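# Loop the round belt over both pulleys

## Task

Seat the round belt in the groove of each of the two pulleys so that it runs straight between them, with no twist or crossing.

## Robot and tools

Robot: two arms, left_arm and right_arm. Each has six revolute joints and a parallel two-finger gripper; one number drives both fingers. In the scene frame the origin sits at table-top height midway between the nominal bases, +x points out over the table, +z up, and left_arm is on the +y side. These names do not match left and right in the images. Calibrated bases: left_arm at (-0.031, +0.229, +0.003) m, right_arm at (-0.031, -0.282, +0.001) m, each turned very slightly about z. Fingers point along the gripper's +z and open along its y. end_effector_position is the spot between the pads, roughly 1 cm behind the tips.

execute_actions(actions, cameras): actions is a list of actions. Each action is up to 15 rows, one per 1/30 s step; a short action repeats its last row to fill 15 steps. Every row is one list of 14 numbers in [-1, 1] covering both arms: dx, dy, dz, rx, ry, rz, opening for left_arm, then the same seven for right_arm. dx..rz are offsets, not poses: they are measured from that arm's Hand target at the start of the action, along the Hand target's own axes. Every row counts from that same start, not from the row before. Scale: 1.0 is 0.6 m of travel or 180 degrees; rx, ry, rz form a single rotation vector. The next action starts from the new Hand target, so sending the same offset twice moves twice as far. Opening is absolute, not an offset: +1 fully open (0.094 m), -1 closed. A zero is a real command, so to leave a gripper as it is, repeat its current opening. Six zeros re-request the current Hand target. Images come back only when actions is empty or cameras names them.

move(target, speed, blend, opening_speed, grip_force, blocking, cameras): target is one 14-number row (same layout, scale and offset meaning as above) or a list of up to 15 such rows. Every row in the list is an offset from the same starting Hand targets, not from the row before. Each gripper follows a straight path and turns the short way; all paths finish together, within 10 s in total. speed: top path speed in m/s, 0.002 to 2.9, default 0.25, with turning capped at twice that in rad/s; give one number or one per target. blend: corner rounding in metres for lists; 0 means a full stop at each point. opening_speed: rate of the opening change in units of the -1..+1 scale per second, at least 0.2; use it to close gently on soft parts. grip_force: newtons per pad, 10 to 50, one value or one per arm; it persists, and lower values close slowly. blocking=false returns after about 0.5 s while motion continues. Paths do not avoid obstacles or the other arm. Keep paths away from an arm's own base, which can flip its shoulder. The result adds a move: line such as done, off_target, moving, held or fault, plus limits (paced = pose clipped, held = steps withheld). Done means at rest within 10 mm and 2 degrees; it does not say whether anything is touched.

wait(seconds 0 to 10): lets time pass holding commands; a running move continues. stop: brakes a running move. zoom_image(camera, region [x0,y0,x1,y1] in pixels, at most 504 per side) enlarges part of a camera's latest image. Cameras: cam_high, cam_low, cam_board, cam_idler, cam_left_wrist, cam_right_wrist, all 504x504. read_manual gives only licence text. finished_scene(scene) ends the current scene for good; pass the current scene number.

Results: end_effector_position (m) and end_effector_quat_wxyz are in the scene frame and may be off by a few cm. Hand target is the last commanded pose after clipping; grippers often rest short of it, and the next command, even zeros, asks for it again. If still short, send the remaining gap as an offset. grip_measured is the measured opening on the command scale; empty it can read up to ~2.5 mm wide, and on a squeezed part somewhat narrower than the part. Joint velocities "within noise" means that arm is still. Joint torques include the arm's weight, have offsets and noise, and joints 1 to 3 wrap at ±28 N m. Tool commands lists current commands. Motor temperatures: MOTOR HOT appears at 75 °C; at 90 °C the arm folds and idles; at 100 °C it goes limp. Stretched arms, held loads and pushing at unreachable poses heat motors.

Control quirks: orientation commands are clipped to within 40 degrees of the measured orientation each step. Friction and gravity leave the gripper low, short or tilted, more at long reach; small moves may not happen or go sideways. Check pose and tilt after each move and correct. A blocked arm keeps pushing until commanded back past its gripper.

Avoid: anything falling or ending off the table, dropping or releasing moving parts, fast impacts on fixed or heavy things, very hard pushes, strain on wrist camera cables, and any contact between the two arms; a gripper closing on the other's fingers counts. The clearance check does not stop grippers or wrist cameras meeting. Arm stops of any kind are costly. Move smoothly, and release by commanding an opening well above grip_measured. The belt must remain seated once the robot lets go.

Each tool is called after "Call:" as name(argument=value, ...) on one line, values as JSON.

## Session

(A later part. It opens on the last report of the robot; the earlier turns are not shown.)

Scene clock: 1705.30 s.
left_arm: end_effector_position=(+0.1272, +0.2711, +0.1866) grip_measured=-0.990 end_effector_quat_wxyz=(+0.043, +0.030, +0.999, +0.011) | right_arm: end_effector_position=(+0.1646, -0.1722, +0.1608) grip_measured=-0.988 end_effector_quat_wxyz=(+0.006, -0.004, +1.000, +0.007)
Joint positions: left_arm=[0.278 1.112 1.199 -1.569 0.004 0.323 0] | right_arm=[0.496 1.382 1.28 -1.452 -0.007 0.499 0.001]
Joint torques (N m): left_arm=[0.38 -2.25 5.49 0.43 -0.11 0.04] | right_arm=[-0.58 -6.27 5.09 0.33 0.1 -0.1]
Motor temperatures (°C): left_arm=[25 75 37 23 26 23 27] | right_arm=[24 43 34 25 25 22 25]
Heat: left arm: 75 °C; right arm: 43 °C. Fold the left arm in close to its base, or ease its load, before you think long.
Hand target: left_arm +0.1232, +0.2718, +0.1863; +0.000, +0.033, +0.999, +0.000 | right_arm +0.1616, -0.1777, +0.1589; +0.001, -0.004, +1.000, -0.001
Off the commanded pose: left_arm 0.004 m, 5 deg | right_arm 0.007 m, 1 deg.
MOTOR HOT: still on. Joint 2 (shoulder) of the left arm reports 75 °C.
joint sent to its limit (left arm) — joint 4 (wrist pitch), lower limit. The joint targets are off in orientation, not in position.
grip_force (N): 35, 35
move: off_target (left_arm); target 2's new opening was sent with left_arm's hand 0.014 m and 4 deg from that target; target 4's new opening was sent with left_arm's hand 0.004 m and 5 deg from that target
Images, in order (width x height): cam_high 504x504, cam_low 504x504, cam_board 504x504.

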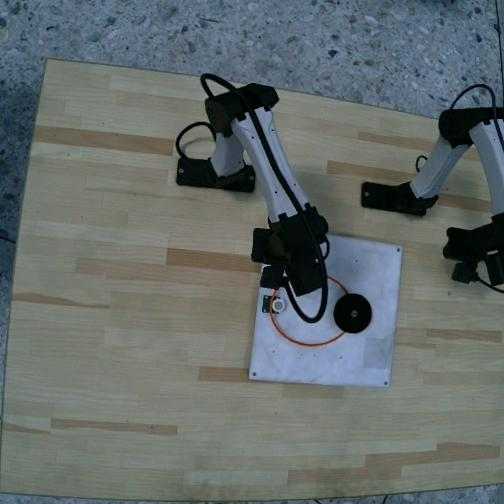

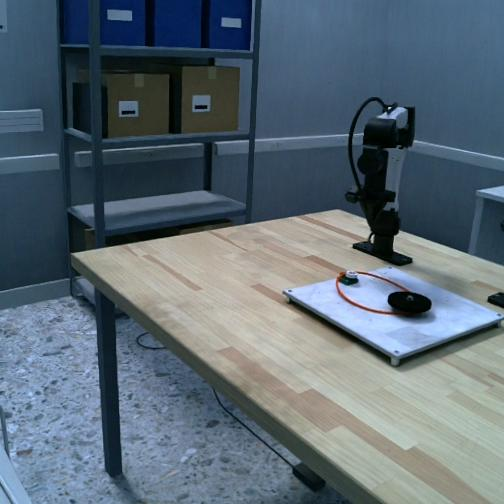

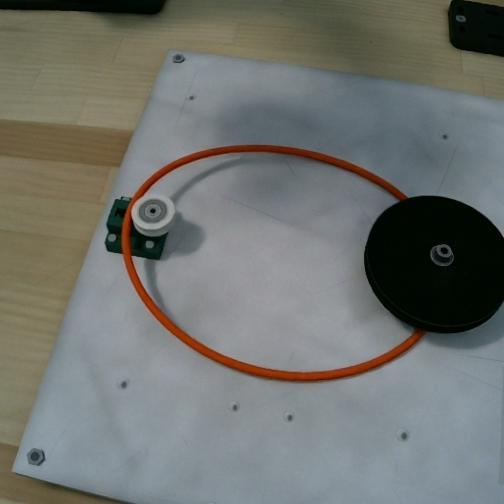

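Call:
move(target=[[0,0,0,0,0,0,-1,-0.12,0.356,0.08,0,0,-0.167,-0.6]], cameras=["cam_board","cam_right_wrist"])

Scene clock: 1726.73 s.
left_arm: end_effector_position=(+0.1272, +0.2711, +0.1866) grip_measured=-0.990 end_effector_quat_wxyz=(+0.043, +0.030, +0.999, +0.011) | right_arm: end_effector_position=(+0.2291, +0.0335, +0.1052) grip_measured=-0.602 end_effector_quat_wxyz=(-0.007, -0.259, +0.966, -0.003)
Joint positions: left_arm=[0.278 1.112 1.199 -1.569 0.004 0.323 0] | right_arm=[0.869 2.133 1.952 -1.404 -0.004 0.357 0.019]
Joint torques (N m): left_arm=[0.4 -2.26 5.6 0.43 -0.11 0.03] | right_arm=[0.17 -13.6 8.8 0.33 0.06 -0.11]
Motor temperatures (°C): left_arm=[25 61 38 23 25 23 27] | right_arm=[24 43 34 25 25 22 25]
Heat: left arm: 61 °C; right arm: 43 °C.
Hand target: left_arm +0.1232, +0.2718, +0.1863; +0.000, +0.033, +0.999, +0.000 | right_arm +0.2322, +0.0363, +0.1106; +0.001, -0.263, +0.965, -0.001
Off the commanded pose: left_arm 0.004 m, 5 deg | right_arm 0.007 m, 1 deg.
MOTOR HOT: cleared for the motors of the left arm.
joint sent to its limit (left arm) — joint 4 (wrist pitch), lower limit. The joint targets are off in orientation, not in position.
grip_force (N): 35, 35
move: off_target (left_arm)
Images, in order (width x height): cam_board 504x504, cam_right_wrist 504x504.

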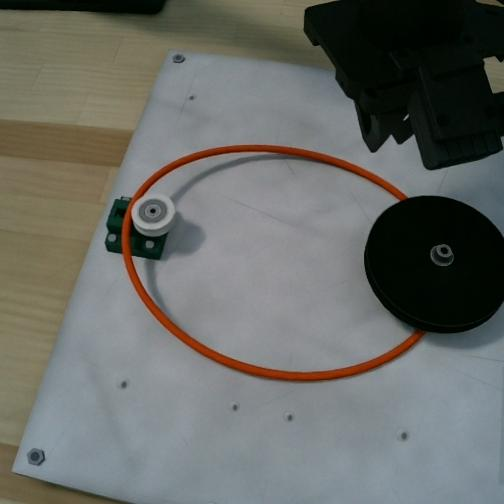

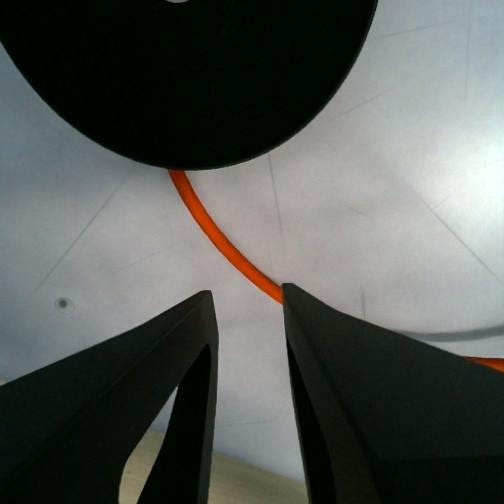

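Call:
move(target=[[0,0,0,0,0,0,-1,0,0.018,0.045,0,0,-0.19,-0.6]], cameras=["cam_board","cam_right_wrist"])

Scene clock: 1747.33 s.
left_arm: end_effector_position=(+0.1272, +0.2711, +0.1866) grip_measured=-0.990 end_effector_quat_wxyz=(+0.043, +0.030, +0.999, +0.011) | right_arm: end_effector_position=(+0.2269, +0.0435, +0.0892) grip_measured=-0.602 end_effector_quat_wxyz=(+0.000, -0.529, +0.849, +0.002)
Joint positions: left_arm=[0.278 1.112 1.199 -1.569 0.004 0.323 0] | right_arm=[0.888 2.144 1.906 -1.333 -0.004 -0.215 0.019]
Joint torques (N m): left_arm=[0.46 -2.28 5.53 0.45 -0.11 0.03] | right_arm=[0.58 -13.48 5.34 0.53 0.04 -0.13]
Motor temperatures (°C): left_arm=[25 55 38 23 25 23 27] | right_arm=[24 52 37 25 25 22 24]
Heat: left arm: 55 °C; right arm: 52 °C.
Hand target: left_arm +0.1232, +0.2718, +0.1863; +0.000, +0.033, +0.999, +0.000 | right_arm +0.2269, +0.0456, +0.0837; +0.000, -0.535, +0.845, -0.001
Off the commanded pose: left_arm 0.004 m, 5 deg | right_arm 0.006 m, 1 deg.
joint sent to its limit (left arm) — joint 4 (wrist pitch), lower limit. The joint targets are off in orientation, not in position.
grip_force (N): 35, 35
move: off_target (left_arm)
Images, in order (width x height): cam_board 504x504, cam_right_wrist 504x504.

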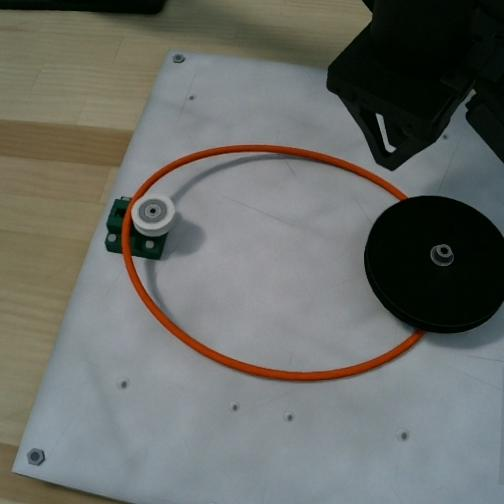

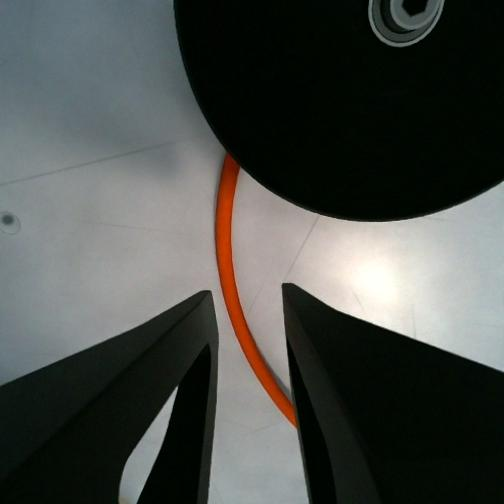

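Call:
move(target=[[0,0,0,0,0,0,-1,0,0.012,0.06,0,0,0,-0.6]], speed=0.1, cameras=["cam_board","cam_right_wrist"])

Scene clock: 1754.90 s.
left_arm: end_effector_position=(+0.1272, +0.2711, +0.1866) grip_measured=-0.990 end_effector_quat_wxyz=(+0.043, +0.030, +0.999, +0.011) | right_arm: end_effector_position=(+0.2204, +0.0463, +0.0518) grip_measured=-0.602 end_effector_quat_wxyz=(-0.003, -0.535, +0.845, +0.001)
Joint positions: left_arm=[0.278 1.112 1.199 -1.569 0.004 0.323 0] | right_arm=[0.905 2.153 1.771 -1.194 -0.004 -0.214 0.019]
Joint torques (N m): left_arm=[0.39 -2.37 5.52 0.44 -0.12 0.03] | right_arm=[0.61 -13.78 5.38 0.57 0.03 -0.01]
Heat: left arm: 53 °C; right arm: 54 °C.
Hand target: left_arm +0.1232, +0.2718, +0.1863; +0.000, +0.033, +0.999, +0.000 | right_arm +0.2205, +0.0486, +0.0477; +0.001, -0.535, +0.845, -0.001
Off the commanded pose: left_arm 0.004 m, 5 deg | right_arm 0.005 m, 0 deg.
joint sent to its limit (left arm) — joint 4 (wrist pitch), lower limit. The joint targets are off in orientation, not in position.
grip_force (N): 35, 35
move: off_target (left_arm)
Images, in order (width x height): cam_board 504x504, cam_right_wrist 504x504.

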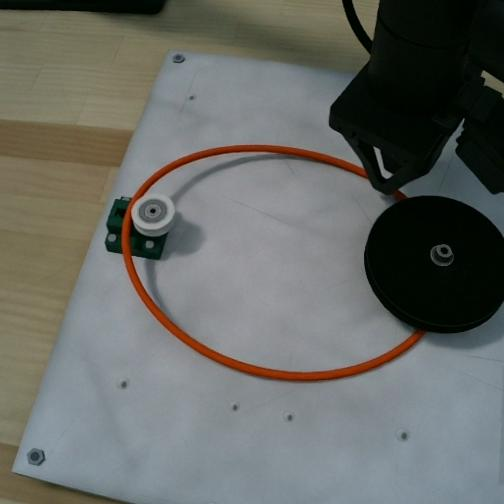

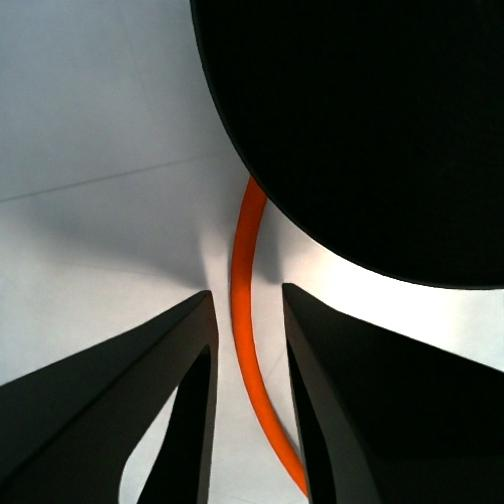

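Call:
move(target=[[0,0,0,0,0,0,-1,0,0,0.008,0,0,0,-0.6],[0,0,0,0,0,0,-1,0,0,0.008,0,0,0,-1]], speed=0.1, cameras=["cam_right_wrist"])

Scene clock: 1760.80 s.
left_arm: end_effector_position=(+0.1272, +0.2711, +0.1866) grip_measured=-0.990 end_effector_quat_wxyz=(+0.043, +0.030, +0.999, +0.011) | right_arm: end_effector_position=(+0.2209, +0.0470, +0.0487) grip_measured=-0.987 end_effector_quat_wxyz=(+0.000, -0.535, +0.845, +0.002)
Joint positions: left_arm=[0.278 1.112 1.199 -1.569 0.004 0.323 0] | right_arm=[0.905 2.153 1.759 -1.176 -0.004 -0.214 0.001]
Joint torques (N m): left_arm=[0.32 -2.28 5.52 0.43 -0.11 0.02] | right_arm=[0.8 -13.41 5.23 0.59 0.07 0.02]
Heat: left arm: 52 °C; right arm: 54 °C.
Hand target: left_arm +0.1232, +0.2718, +0.1863; +0.000, +0.033, +0.999, +0.000 | right_arm +0.2205, +0.0486, +0.0429; +0.000, -0.535, +0.845, -0.001
Off the commanded pose: left_arm 0.004 m, 5 deg | right_arm 0.006 m, 0 deg.
joint sent to its limit (left arm) — joint 4 (wrist pitch), lower limit. The joint targets are off in orientation, not in position.
grip_force (N): 35, 35
move: off_target (left_arm)
Images, in order (width x height): cam_right_wrist 504x504.

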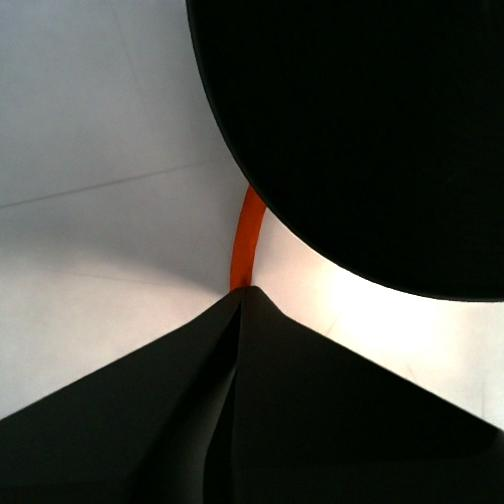

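Call:
move(target=[[0,0,0,0,0,0,-1,0,0,0,0,0,0,-0.6],[0,0,0,0,0,0,-1,0,0,0.013,0,0,0,-0.6],[0,0,0,0,0,0,-1,0,0,0.013,0,0,0,-1]], speed=0.1, cameras=["cam_right_wrist"])

Scene clock: 1768.47 s.
left_arm: end_effector_position=(+0.1272, +0.2711, +0.1866) grip_measured=-0.990 end_effector_quat_wxyz=(+0.043, +0.030, +0.999, +0.011) | right_arm: end_effector_position=(+0.2210, +0.0470, +0.0411) grip_measured=-0.889 end_effector_quat_wxyz=(+0.000, -0.535, +0.845, +0.002)
Joint positions: left_arm=[0.278 1.112 1.199 -1.569 0.004 0.323 0] | right_arm=[0.905 2.158 1.736 -1.148 -0.003 -0.212 0.005]
Joint torques (N m): left_arm=[0.39 -2.29 5.41 0.43 -0.11 0.03] | right_arm=[0.61 -13.24 4.94 0.59 0.03 0.03]
Motor temperatures (°C): left_arm=[25 51 38 23 25 23 27] | right_arm=[24 55 35 25 25 22 24]
Heat: left arm: 51 °C; right arm: 55 °C.
Hand target: left_arm +0.1232, +0.2718, +0.1863; +0.000, +0.033, +0.999, +0.000 | right_arm +0.2205, +0.0485, +0.0350; +0.000, -0.535, +0.845, -0.002
Off the commanded pose: left_arm 0.004 m, 5 deg | right_arm 0.006 m, 0 deg.
joint sent to its limit (left arm) — joint 4 (wrist pitch), lower limit. The joint targets are off in orientation, not in position.
grip_force (N): 35, 35
move: off_target (left_arm)
Images, in order (width x height): cam_right_wrist 504x504.

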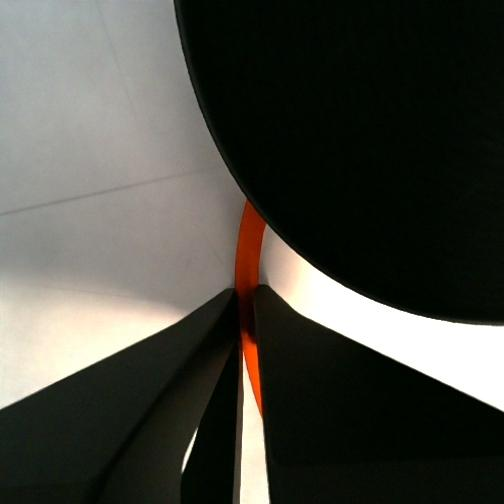

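Call:
move(target=[[0,0,0,0,0,0,-1,0.001,0.0217,-0.05,0,0,0,-1],[0,0,0,0,0,0,-1,-0.075,0.04,-0.058,0,0,-0.1,-1]], speed=0.08, blend=0.008, cameras=["cam_right_wrist","cam_board","cam_low"])

Call:
zoom_image(camera="cam_low", region=[340, 250, 460, 330])

Scene clock: 1786.17 s.
left_arm: end_effector_position=(+0.1272, +0.2711, +0.1866) grip_measured=-0.990 end_effector_quat_wxyz=(+0.043, +0.030, +0.999, +0.011) | right_arm: end_effector_position=(+0.2169, +0.0911, +0.0661) grip_measured=-0.890 end_effector_quat_wxyz=(-0.011, -0.653, +0.757, -0.004)
Joint positions: left_arm=[0.278 1.112 1.199 -1.569 0.004 0.323 0] | right_arm=[0.974 2.33 2.121 -1.385 0.002 -0.437 0.005]
Joint torques (N m): left_arm=[0.4 -2.29 5.52 0.43 -0.1 0.02] | right_arm=[0.91 -14.95 9.03 0.38 -0.05 -0.15]
Motor temperatures (°C): left_arm=[25 49 38 23 25 23 27] | right_arm=[24 55 35 25 25 22 25]
Heat: left arm: 49 °C; right arm: 55 °C.
Hand target: left_arm +0.1232, +0.2718, +0.1863; +0.000, +0.033, +0.999, +0.000 | right_arm +0.2180, +0.0996, +0.0697; +0.000, -0.660, +0.751, -0.002
Off the commanded pose: left_arm 0.004 m, 5 deg | right_arm 0.009 m, 2 deg.
joint sent to its limit (left arm) — joint 4 (wrist pitch), lower limit. The joint targets are off in orientation, not in position.
grip_force (N): 35, 35
move: off_target (left_arm)
Images, in order (width x height): cam_low 504x504, cam_board 504x504, cam_right_wrist 504x504.

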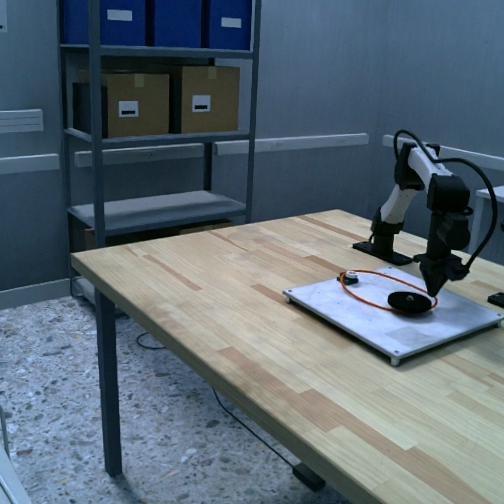

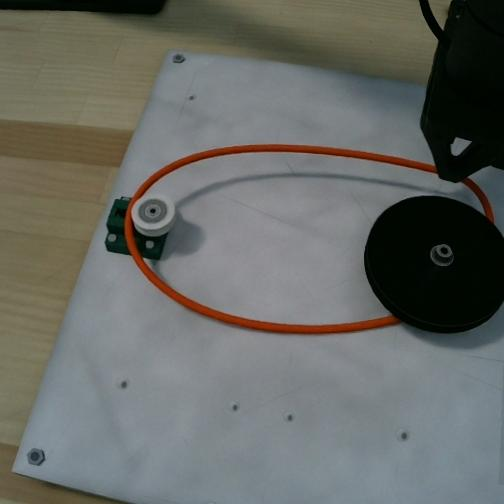

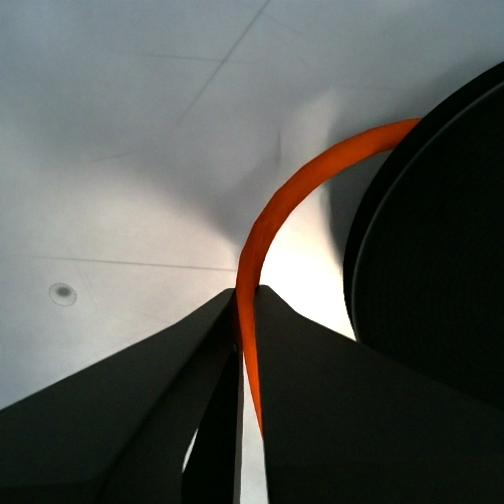

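Scaled by 4.200 from the camera's 504x504 image, which has a finer 720x720 frame.

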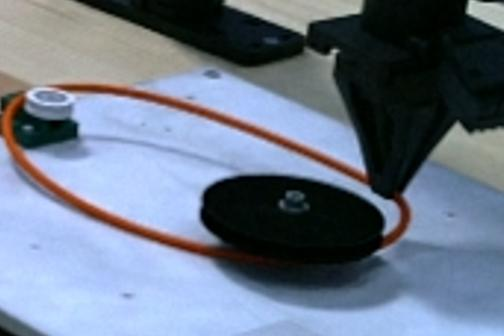

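Call:
move(target=[[0,0.12,-0.03,0,0,0,-1,0,0,0,0,0,0,-1],[0,0.12,-0.03,0,0,0,-1,-0.096,-0.022,0.0,0,0,-0.06,-1]], speed=0.12, cameras=["cam_right_wrist","cam_board","cam_low"])

Call:
zoom_image(camera="cam_low", region=[340, 250, 460, 330])

Scene clock: 1799.00 s.
left_arm: end_effector_position=(+0.1275, +0.3408, +0.1992) grip_measured=-0.990 end_effector_quat_wxyz=(+0.036, +0.030, +0.999, +0.024) | right_arm: end_effector_position=(+0.2408, +0.1370, +0.0650) grip_measured=-0.890 end_effector_quat_wxyz=(-0.012, +0.717, -0.697, +0.008)
Joint positions: left_arm=[0.632 1.237 1.323 -1.57 0.005 0.676 0] | right_arm=[0.992 2.662 2.729 -1.618 0.021 -0.596 0.005]
Joint torques (N m): left_arm=[0.38 -2.45 8.02 0.45 -0.09 0.01] | right_arm=[1.42 -16.95 9.18 0.78 -0.21 -0.17]
Motor temperatures (°C): left_arm=[25 48 38 23 25 23 27] | right_arm=[24 57 37 25 25 22 25]
Heat: left arm: 48 °C; right arm: 57 °C.
Hand target: left_arm +0.1279, +0.3436, +0.2042; +0.000, +0.033, +0.999, +0.000 | right_arm +0.2384, +0.1550, +0.0697; +0.000, +0.728, -0.685, +0.002
Off the commanded pose: left_arm 0.006 m, 5 deg | right_arm 0.019 m, 2 deg.
joint read past its limit (right arm) — joint 4 (wrist pitch), lower limit.
joint sent to its limit (left arm) — joint 4 (wrist pitch), lower limit. The joint targets are off in orientation, not in position.
joint sent to its limit (right arm) — joint 4 (wrist pitch), lower limit. The joint targets are off in orientation, not in position.
grip_force (N): 35, 35
move: off_target (left_arm, right_arm)
Images, in order (width x height): cam_low 504x504, cam_board 504x504, cam_right_wrist 504x504.

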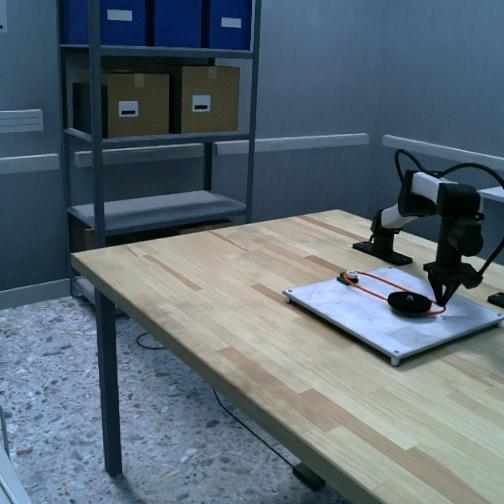

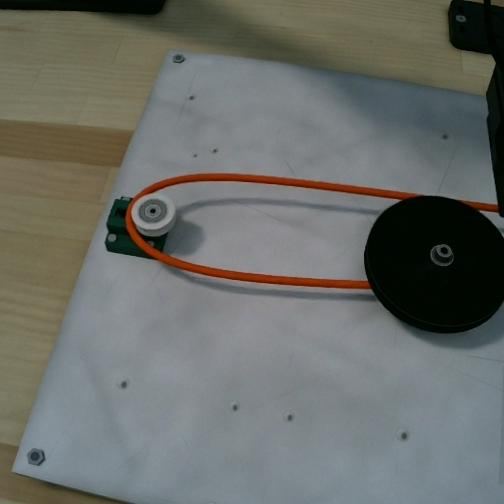

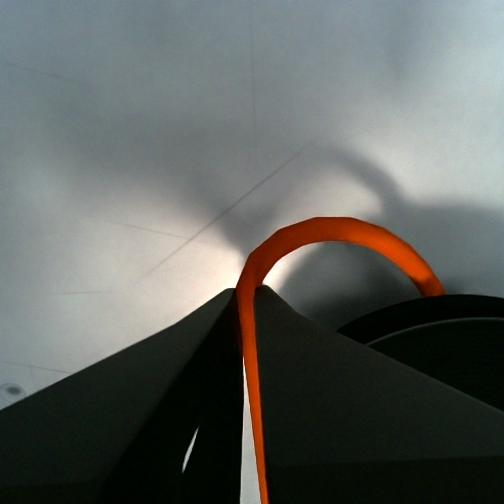

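Scaled by 4.200 from the camera's 504x504 image, which has a finer 720x720 frame.

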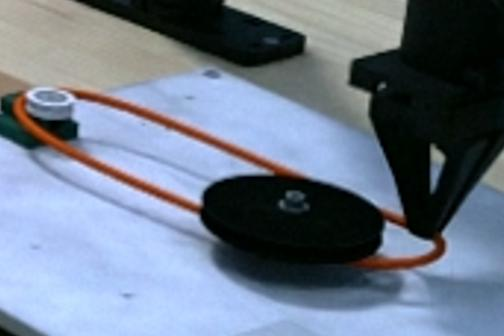

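Call:
move(target=[[0,0,0,0,0,0,-1,0.139,0.045,0.025,0,0,0,-1],[0,0,0,0,0,0,-1,0.139,0.045,0.025,0,0,0,-0.6],[0,0,0,0,0,0,-1,0.139,0.045,-0.15,0,0,0,-0.6],[0,0,0,0,0,0,-1,0.537,0.163,-0.15,0,0,0.52,-1]], speed=[0.1,0.1,0.15,0.3], cameras=["cam_board","cam_low"])

Call:
zoom_image(camera="cam_low", region=[340, 250, 460, 330])

Scene clock: 1847.97 s.
left_arm: end_effector_position=(+0.1275, +0.3408, +0.1992) grip_measured=-0.990 end_effector_quat_wxyz=(+0.036, +0.030, +0.999, +0.024) | right_arm: end_effector_position=(+0.1645, -0.1701, +0.1588) grip_measured=-0.987 end_effector_quat_wxyz=(+0.003, -0.006, +1.000, -0.005)
Joint positions: left_arm=[0.632 1.237 1.323 -1.57 0.005 0.676 0] | right_arm=[0.519 1.4 1.286 -1.457 0.012 0.519 0.001]
Joint torques (N m): left_arm=[0.4 -2.43 8.05 0.43 -0.1 0.05] | right_arm=[-0.23 -7.84 5.27 0.36 -0.08 0]
Motor temperatures (°C): left_arm=[25 46 42 23 25 23 27] | right_arm=[24 64 37 25 25 22 25]
Heat: left arm: 46 °C; right arm: 64 °C.
Hand target: left_arm +0.1279, +0.3436, +0.2042; +0.000, +0.033, +0.999, +0.000 | right_arm +0.1600, -0.1723, +0.1601; +0.001, +0.001, +1.000, -0.001
Off the commanded pose: left_arm 0.006 m, 5 deg | right_arm 0.005 m, 1 deg.
joint sent to its limit (left arm) — joint 4 (wrist pitch), lower limit. The joint targets are off in orientation, not in position.
grip_force (N): 35, 35
move: off_target (left_arm); target 2's new opening was sent with right_arm's hand 0.016 m and 4 deg from that target
Images, in order (width x height): cam_low 504x504, cam_board 504x504.

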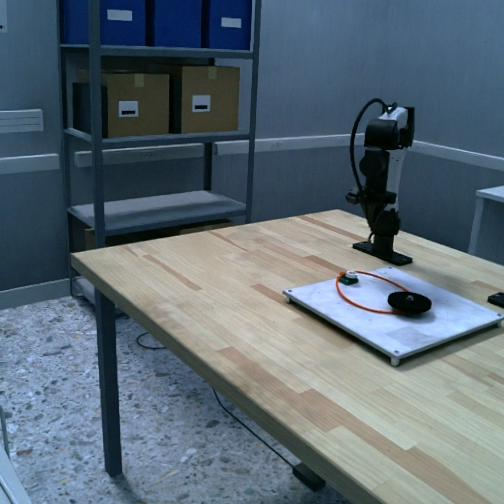

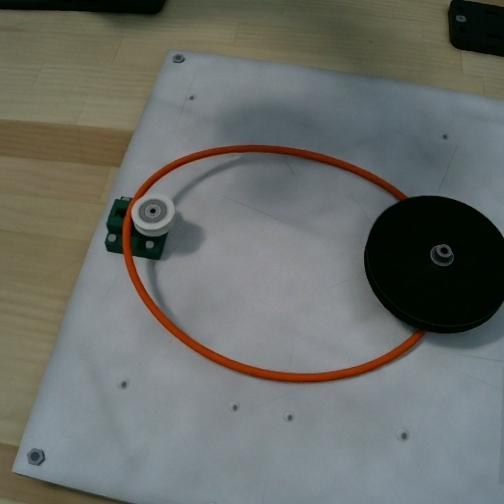

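Scaled by 4.200 from the camera's 504x504 image, which has a finer 720x720 frame.

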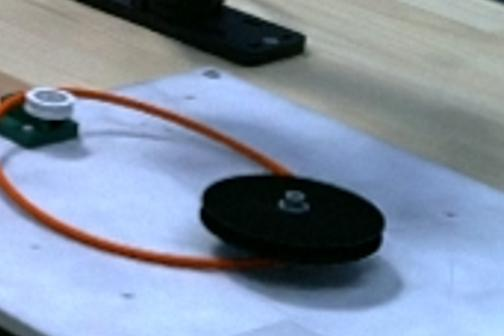

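Call:
move(target=[[-0.412,-0.439,0.123,0,0,0.368,-0.6,0,0,0,0,0,0,-1]], speed=0.3, cameras=["cam_board","cam_left_wrist"])

Scene clock: 1863.03 s.
left_arm: end_effector_position=(+0.3572, +0.0659, +0.1312) grip_measured=-0.602 end_effector_quat_wxyz=(+0.005, +0.569, +0.823, +0.005) | right_arm: end_effector_position=(+0.1645, -0.1701, +0.1588) grip_measured=-0.987 end_effector_quat_wxyz=(+0.003, -0.006, +1.000, -0.005)
Joint positions: left_arm=[-0.386 2.179 2.124 -1.505 -0.008 0.809 0.019] | right_arm=[0.519 1.4 1.286 -1.457 0.012 0.519 0.001]
Joint torques (N m): left_arm=[-0.2 -8.77 8.2 0.19 0.03 0.05] | right_arm=[-0.28 -7.69 5.3 0.36 -0.11 0.05]
Motor temperatures (°C): left_arm=[25 46 42 24 25 23 27] | right_arm=[24 58 36 25 25 22 25]
Heat: left arm: 46 °C; right arm: 58 °C.
Hand target: left_arm +0.3573, +0.0646, +0.1304; +0.000, +0.574, +0.819, +0.000 | right_arm +0.1600, -0.1723, +0.1601; +0.001, +0.001, +1.000, -0.001
Off the commanded pose: left_arm 0.002 m, 1 deg | right_arm 0.005 m, 1 deg.
grip_force (N): 35, 35
move: done
Images, in order (width x height): cam_board 504x504, cam_left_wrist 504x504.

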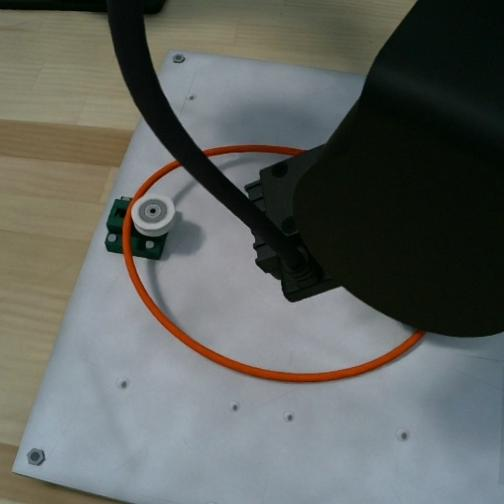

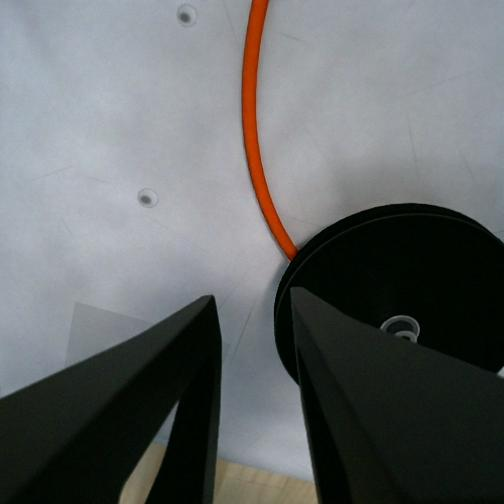

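Call:
move(target=[[0,0.003,0.153,0,0,0.0,-0.6,0,0,0,0,0,0,-1],[0,0.003,0.153,0,0,0.0,-1,0,0,0,0,0,0,-1]], speed=0.12, cameras=["cam_left_wrist"])

Scene clock: 1874.67 s.
left_arm: end_effector_position=(+0.3574, +0.0657, +0.0469) grip_measured=-0.990 end_effector_quat_wxyz=(+0.002, +0.570, +0.822, +0.004) | right_arm: end_effector_position=(+0.1645, -0.1701, +0.1588) grip_measured=-0.987 end_effector_quat_wxyz=(+0.003, -0.006, +1.000, -0.005)
Joint positions: left_arm=[-0.386 2.18 1.79 -1.176 -0.007 0.812 0] | right_arm=[0.519 1.4 1.286 -1.457 0.012 0.519 0.001]
Joint torques (N m): left_arm=[0.18 -8.69 5.7 0.5 0.02 0.05] | right_arm=[-0.29 -7.57 5.27 0.33 -0.06 0.03]
Motor temperatures (°C): left_arm=[25 51 42 23 25 23 27] | right_arm=[24 54 36 25 25 22 25]
Heat: left arm: 51 °C; right arm: 54 °C.
Hand target: left_arm +0.3589, +0.0651, +0.0386; +0.000, +0.574, +0.819, +0.000 | right_arm +0.1600, -0.1723, +0.1601; +0.001, +0.001, +1.000, -0.001
Off the commanded pose: left_arm 0.008 m, 1 deg | right_arm 0.005 m, 1 deg.
grip_force (N): 35, 35
move: done
Images, in order (width x height): cam_left_wrist 504x504.

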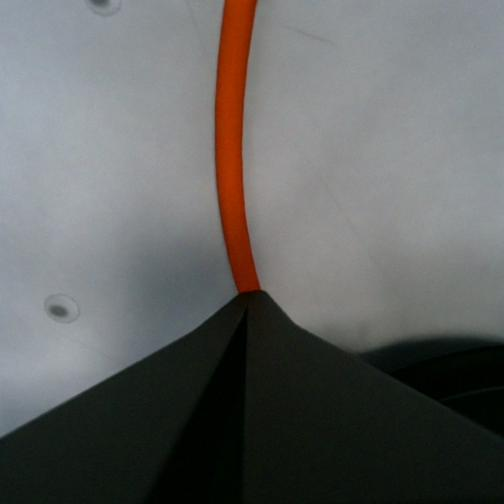

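Call:
move(target=[[0,0,0,0,0,0.0,-0.6,0,0,0,0,0,0,-1],[0,-0.003,0.012,0,0,0.0,-0.6,0,0,0,0,0,0,-1],[0,-0.003,0.012,0,0,0.0,-1,0,0,0,0,0,0,-1]], speed=0.1, cameras=["cam_left_wrist"])

Scene clock: 1883.77 s.
left_arm: end_effector_position=(+0.3585, +0.0638, +0.0414) grip_measured=-0.894 end_effector_quat_wxyz=(+0.007, +0.570, +0.822, +0.001) | right_arm: end_effector_position=(+0.1645, -0.1701, +0.1588) grip_measured=-0.987 end_effector_quat_wxyz=(+0.003, -0.006, +1.000, -0.005)
Joint positions: left_arm=[-0.386 2.181 1.769 -1.144 0 0.812 0.005] | right_arm=[0.519 1.4 1.286 -1.457 0.012 0.519 0.001]
Joint torques (N m): left_arm=[-0.14 -8.81 4.94 0.47 -0.08 -0.01] | right_arm=[-0.36 -7.66 5.26 0.39 -0.06 -0.01]
Heat: left arm: 54 °C; right arm: 52 °C.
Hand target: left_arm +0.3572, +0.0645, +0.0315; +0.000, +0.574, +0.819, +0.000 | right_arm +0.1600, -0.1723, +0.1601; +0.001, +0.001, +1.000, -0.001
Off the commanded pose: left_arm 0.010 m, 1 deg | right_arm 0.005 m, 1 deg.
grip_force (N): 35, 35
move: done; target 3's new opening was sent with left_arm's hand 0.011 m and 1 deg from that target
Images, in order (width x height): cam_left_wrist 504x504.

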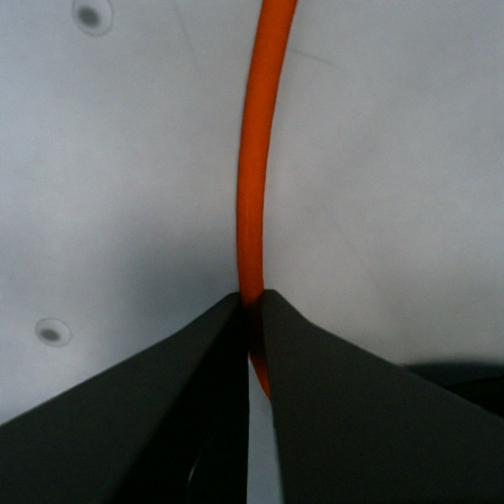

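Call:
move(target=[[0.026,0.027,-0.07,0,0,0.0,-1,0,0,0,0,0,0,-1],[0.099,0.045,-0.07,0,0,-0.05,-1,0,0,0,0,0,0,-1]], speed=0.08, blend=0.01, cameras=["cam_board","cam_left_wrist","cam_low"])

Call:
zoom_image(camera="cam_low", region=[340, 250, 460, 330])

Scene clock: 1900.53 s.
left_arm: end_effector_position=(+0.3579, +0.1260, +0.0575) grip_measured=-0.895 end_effector_quat_wxyz=(-0.023, +0.513, +0.858, -0.011) | right_arm: end_effector_position=(+0.1645, -0.1701, +0.1588) grip_measured=-0.987 end_effector_quat_wxyz=(+0.003, -0.006, +1.000, -0.005)
Joint positions: left_arm=[-0.241 2.15 1.784 -1.254 0.008 0.823 0.005] | right_arm=[0.519 1.4 1.286 -1.457 0.012 0.519 0.001]
Joint torques (N m): left_arm=[0.55 -13.31 5.6 0.3 -0.12 -0.16] | right_arm=[-0.21 -7.79 5.26 0.35 -0.05 0.04]
Motor temperatures (°C): left_arm=[25 57 39 24 25 23 27] | right_arm=[24 50 35 25 25 22 25]
Heat: left arm: 57 °C; right arm: 50 °C.
Hand target: left_arm +0.3623, +0.1295, +0.0734; +0.000, +0.507, +0.862, +0.000 | right_arm +0.1600, -0.1723, +0.1601; +0.001, +0.001, +1.000, -0.001
Off the commanded pose: left_arm 0.017 m, 3 deg | right_arm 0.005 m, 1 deg.
grip_force (N): 35, 35
move: off_target (left_arm)
Images, in order (width x height): cam_low 504x504, cam_board 504x504, cam_left_wrist 504x504.

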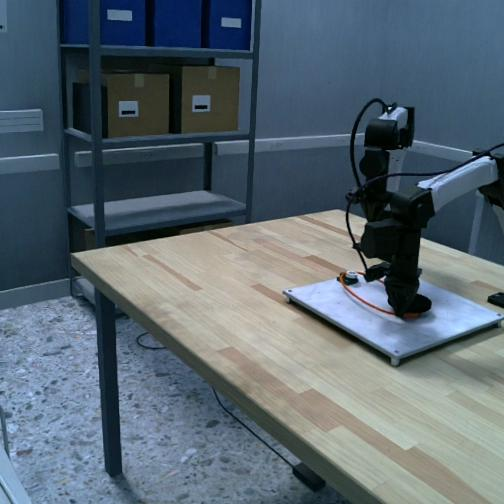

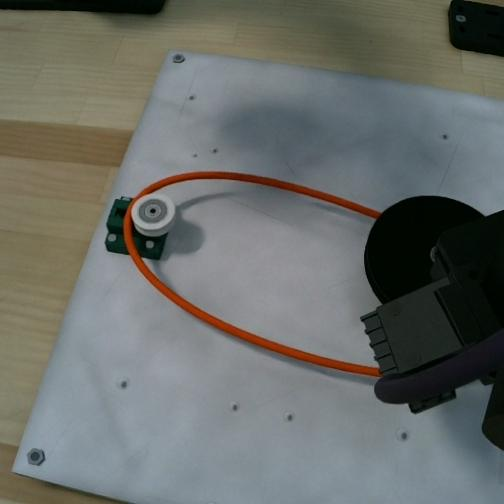

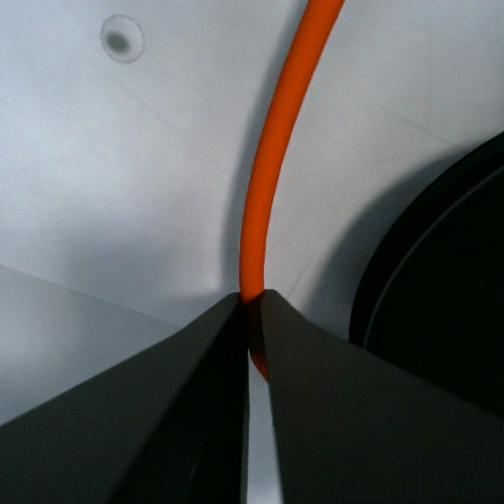

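Scaled by 4.200 from the camera's 504x504 image, which has a finer 720x720 frame.

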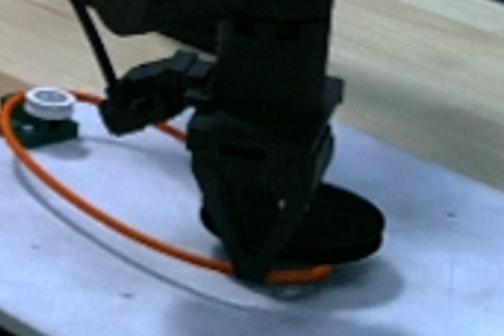

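Call:
move(target=[[0,0,0,0,0,0.0,-1,-0.15,0.225,0.1,0,0,-0.48,-0.6]], speed=0.25, cameras=["cam_board","cam_right_wrist"])

Scene clock: 1924.00 s.
left_arm: end_effector_position=(+0.3579, +0.1260, +0.0575) grip_measured=-0.895 end_effector_quat_wxyz=(-0.023, +0.513, +0.858, -0.011) | right_arm: end_effector_position=(+0.2453, -0.0469, +0.0958) grip_measured=-0.602 end_effector_quat_wxyz=(-0.015, -0.679, +0.734, -0.005)
Joint positions: left_arm=[-0.241 2.15 1.784 -1.254 0.008 0.823 0.005] | right_arm=[0.7 1.954 1.65 -1.297 0.012 -0.78 0.019]
Joint torques (N m): left_arm=[0.61 -13.38 5.64 0.31 -0.12 -0.15] | right_arm=[0.54 -11.48 9.01 0.48 -0.11 -0.16]
Motor temperatures (°C): left_arm=[25 72 38 23 25 23 27] | right_arm=[24 49 35 25 25 22 25]
Heat: left arm: 72 °C; right arm: 49 °C.
Hand target: left_arm +0.3623, +0.1296, +0.0734; +0.000, +0.508, +0.862, +0.000 | right_arm +0.2505, -0.0377, +0.1001; +0.000, +0.684, -0.730, +0.002
Off the commanded pose: left_arm 0.017 m, 3 deg | right_arm 0.011 m, 2 deg.
grip_force (N): 35, 35
move: off_target (left_arm, right_arm)
Images, in order (width x height): cam_board 504x504, cam_right_wrist 504x504.

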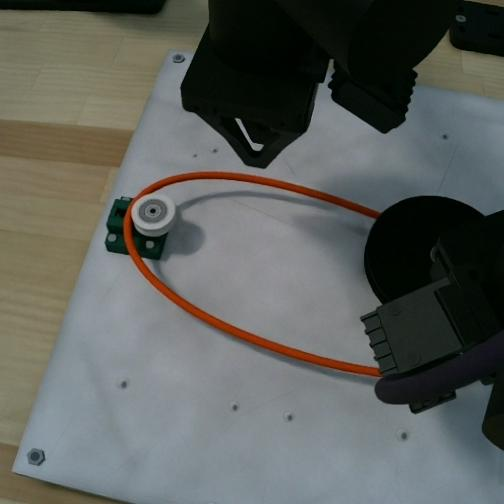

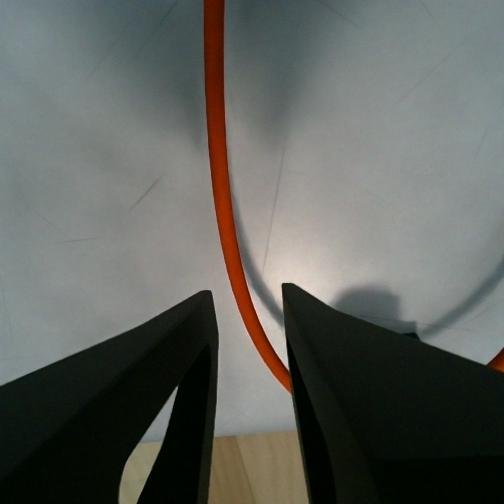

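Call:
move(target=[[0,0,0.002,0,0,0.0,-1,-0.025,0.013,0.088,0,0,0,-0.6],[0,0,0.002,0,0,0.0,-1,-0.025,0.013,0.088,0,0,0,-1]], speed=0.15, cameras=["cam_board","cam_right_wrist"])

Scene clock: 1946.37 s.
left_arm: end_effector_position=(+0.3567, +0.1263, +0.0565) grip_measured=-0.895 end_effector_quat_wxyz=(-0.025, +0.513, +0.858, -0.011) | right_arm: end_effector_position=(+0.2441, -0.0270, +0.0496) grip_measured=-0.885 end_effector_quat_wxyz=(+0.006, +0.685, -0.729, +0.006)
Joint positions: left_arm=[-0.241 2.15 1.78 -1.254 0.008 0.823 0.005] | right_arm=[0.742 2.01 1.545 -1.118 0.012 -0.755 0.005]
Joint torques (N m): left_arm=[0.58 -13.3 5.6 0.34 -0.11 -0.16] | right_arm=[0.65 -12.62 5.33 0.57 -0.2 0.04]
Motor temperatures (°C): left_arm=[25 79 38 23 25 23 28] | right_arm=[24 53 37 25 25 22 24]
Heat: left arm: 79 °C; right arm: 53 °C. Fold the left arm in close to its base, or ease its load, before you think long.
Hand target: left_arm +0.3623, +0.1296, +0.0722; +0.000, +0.508, +0.862, +0.000 | right_arm +0.2437, -0.0223, +0.0472; +0.000, +0.684, -0.730, +0.002
Off the commanded pose: left_arm 0.017 m, 3 deg | right_arm 0.005 m, 1 deg.
MOTOR HOT: joint 2 (shoulder) of the left arm reports 79 °C; the controller's stop level is 90 °C. To cool a motor, set the load down, stop pushing, or move to a pose that needs little force.
grip_force (N): 35, 35
move: off_target (left_arm)
Images, in order (width x height): cam_board 504x504, cam_right_wrist 504x504.

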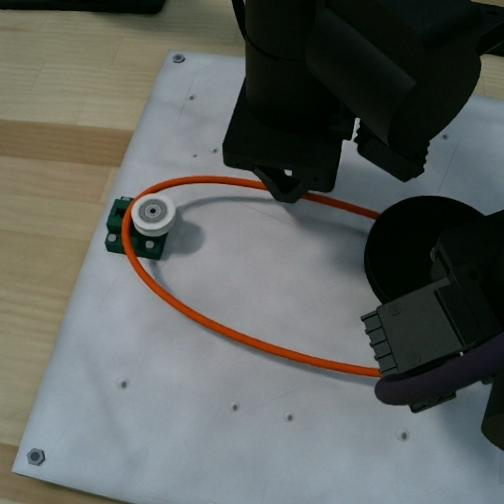

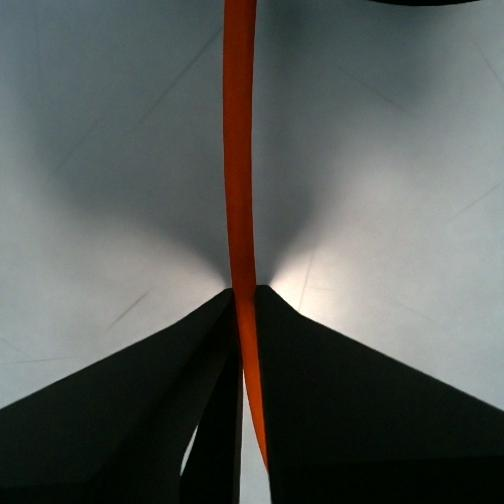

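Call:
move(target=[[0,0,-0.005,0,0,0.0,-1,-0.13,0.06,-0.038,0,0,0,-1],[0.073,-0.011,-0.005,0,0,-0.1,-1,-0.15,0.06,-0.038,0,0,0,-1],[0.127,-0.057,-0.005,0,0,-0.22,-1,-0.18,0.055,-0.038,0,0,0,-1]], speed=0.12, blend=0.01, cameras=["cam_board","cam_left_wrist","cam_right_wrist","cam_low"])

Call:
zoom_image(camera="cam_low", region=[340, 250, 460, 330])

Scene clock: 1959.47 s.
left_arm: end_effector_position=(+0.3301, +0.1405, +0.0658) grip_measured=-0.895 end_effector_quat_wxyz=(+0.025, +0.310, +0.949, -0.048) | right_arm: end_effector_position=(+0.2288, -0.0126, +0.0753) grip_measured=-0.886 end_effector_quat_wxyz=(-0.099, -0.669, +0.727, -0.118)
Joint positions: left_arm=[-0.178 1.938 1.5 -1.094 0.102 0.436 0.005] | right_arm=[0.887 2.213 1.92 -1.514 0.203 -0.566 0.005]
Joint torques (N m): left_arm=[1.87 -11.37 5.34 -0.16 -0.94 -0.28] | right_arm=[1.83 -14.56 5.93 0.34 -0.54 -0.05]
Motor temperatures (°C): left_arm=[25 82 37 23 25 23 28] | right_arm=[24 55 37 25 26 22 25]
Heat: left arm: 82 °C; right arm: 55 °C. Fold the left arm in close to its base, or ease its load, before you think long.
Hand target: left_arm +0.3187, +0.1679, +0.0747; +0.002, +0.290, +0.957, -0.002 (not the last commanded pose) | right_arm +0.2228, +0.0081, +0.0712; +0.078, +0.676, -0.728, +0.087 (not the last commanded pose)
Off the commanded pose: left_arm 0.053 m, 16 deg | right_arm 0.101 m, 18 deg.
MOTOR HOT: still on. Joint 2 (shoulder) of the left arm reports 82 °C.
grip_force (N): 35, 35
move: held (left_arm, right_arm; a check stopped the path); path passed 2 of 3 targets; limits=held
pose unreachable (left arm): on one or more control steps of this call, first in action 0 (counted from 0), this arm could not follow its commanded pose, so it was not sent that pose on those steps. It may still have moved: this result reports where it is.
cause: moving toward the commanded pose would bring a part of the arm too close to another arm (this arm's wrist (the part past joint 5) and the right arm's wrist (the part past joint 4), at the place that arm was heading or pushing toward when its own hold began).
pose unreachable (right arm): on one or more control steps of this call, first in action 0 (counted from 0), this arm could not follow its commanded pose, so it was not sent that pose on those steps. It may still have moved: this result reports where it is.
cause: moving toward the commanded pose would bring a part of the arm too close to another arm (this arm's wrist (the part past joint 4) and the left arm's wrist (the part past joint 5), along the way the arms are being sent, or toward where that arm still pushes).
Images, in order (width x height): cam_low 504x504, cam_board 504x504, cam_left_wrist 504x504, cam_right_wrist 504x504.

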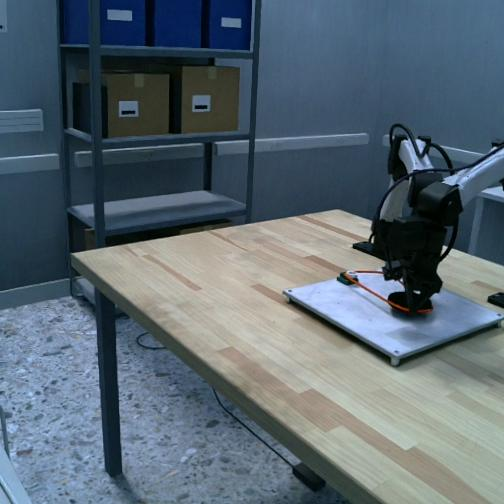

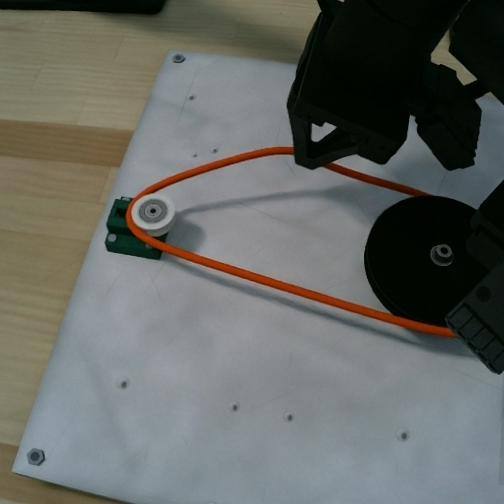

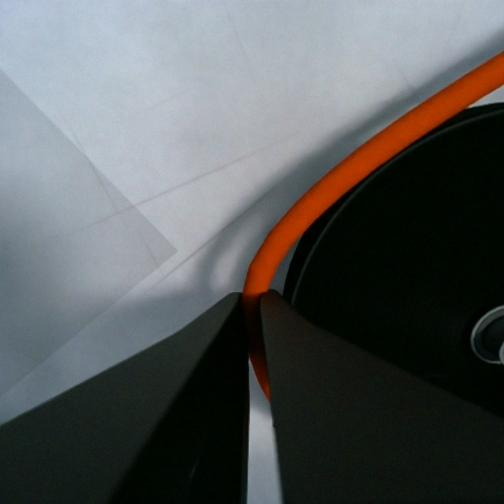

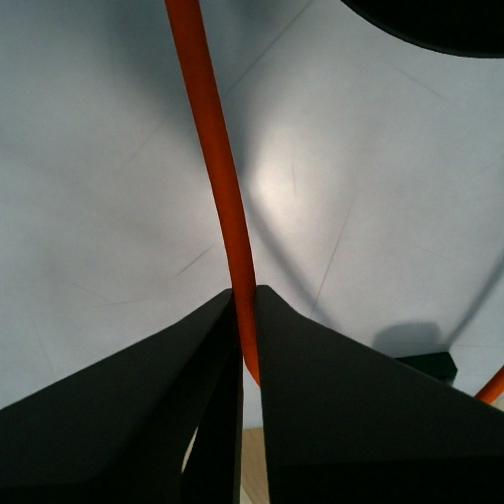

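Scaled by 4.200 from the camera's 504x504 image, which has a finer 720x720 frame.

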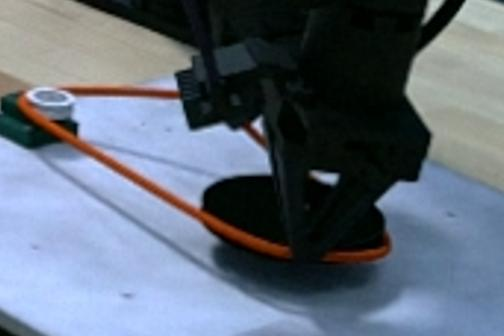

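Call:
move(target=[[0.0,0.0,0,0,0,0,-1,0.04,0,0,0,0,0,-1],[0.05,-0.025,0,0,0,-0.14,-1,0.04,0,0,0,0,0,-1]], speed=0.12, blend=0.01, cameras=["cam_board","cam_left_wrist","cam_low"])

Call:
zoom_image(camera="cam_low", region=[370, 260, 450, 330])

Scene clock: 1976.90 s.
left_arm: end_effector_position=(+0.3044, +0.1540, +0.0655) grip_measured=-0.895 end_effector_quat_wxyz=(+0.025, +0.092, +0.995, -0.033) | right_arm: end_effector_position=(+0.2293, -0.0364, +0.0690) grip_measured=-0.886 end_effector_quat_wxyz=(+0.113, +0.671, -0.721, +0.130)
Joint positions: left_arm=[-0.174 1.819 1.343 -1.039 0.062 -0.005 0.005] | right_arm=[0.856 2.165 1.809 -1.474 0.23 -0.602 0.005]
Joint torques (N m): left_arm=[0.91 -10.78 5.07 -0.27 -0.62 -0.35] | right_arm=[1.8 -17.72 5.57 0.29 -0.8 -0.04]
Motor temperatures (°C): left_arm=[25 81 37 23 25 23 28] | right_arm=[24 59 36 25 26 22 25]
Heat: left arm: 81 °C; right arm: 59 °C. Fold the left arm in close to its base, or ease its load, before you think long.
Hand target: left_arm +0.2855, +0.1720, +0.0746; +0.002, +0.074, +0.997, -0.003 | right_arm +0.2210, -0.0151, +0.0767; +0.078, +0.676, -0.728, +0.087
Off the commanded pose: left_arm 0.028 m, 5 deg | right_arm 0.024 m, 6 deg.
MOTOR HOT: still on. Joint 2 (shoulder) of the left arm reports 81 °C.
grip_force (N): 35, 35
move: off_target (left_arm, right_arm)
Images, in order (width x height): cam_low 504x504, cam_board 504x504, cam_left_wrist 504x504.

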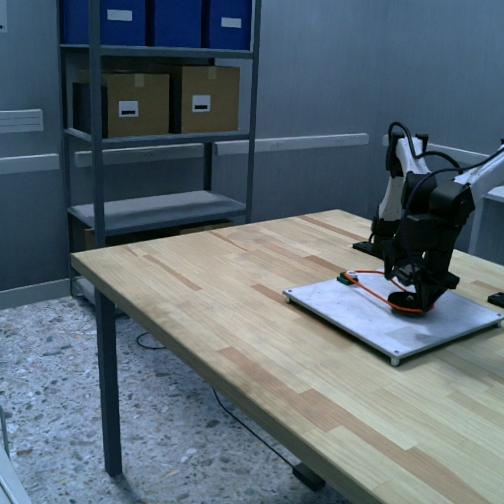

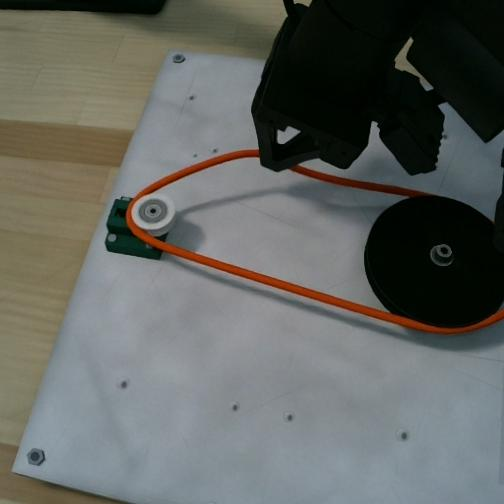

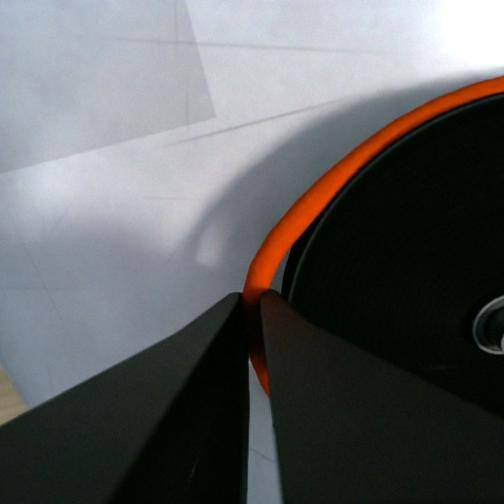

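Scaled by 6.300 from the camera's 504x504 image, which has a finer 720x720 frame.

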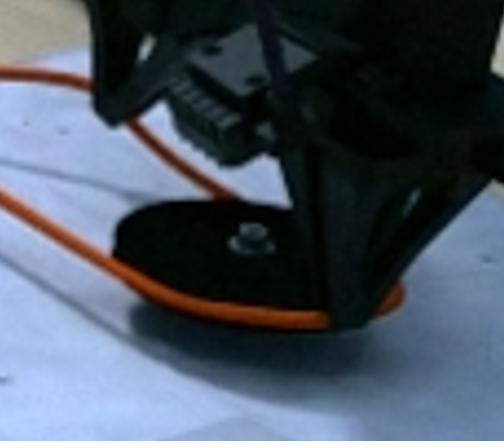

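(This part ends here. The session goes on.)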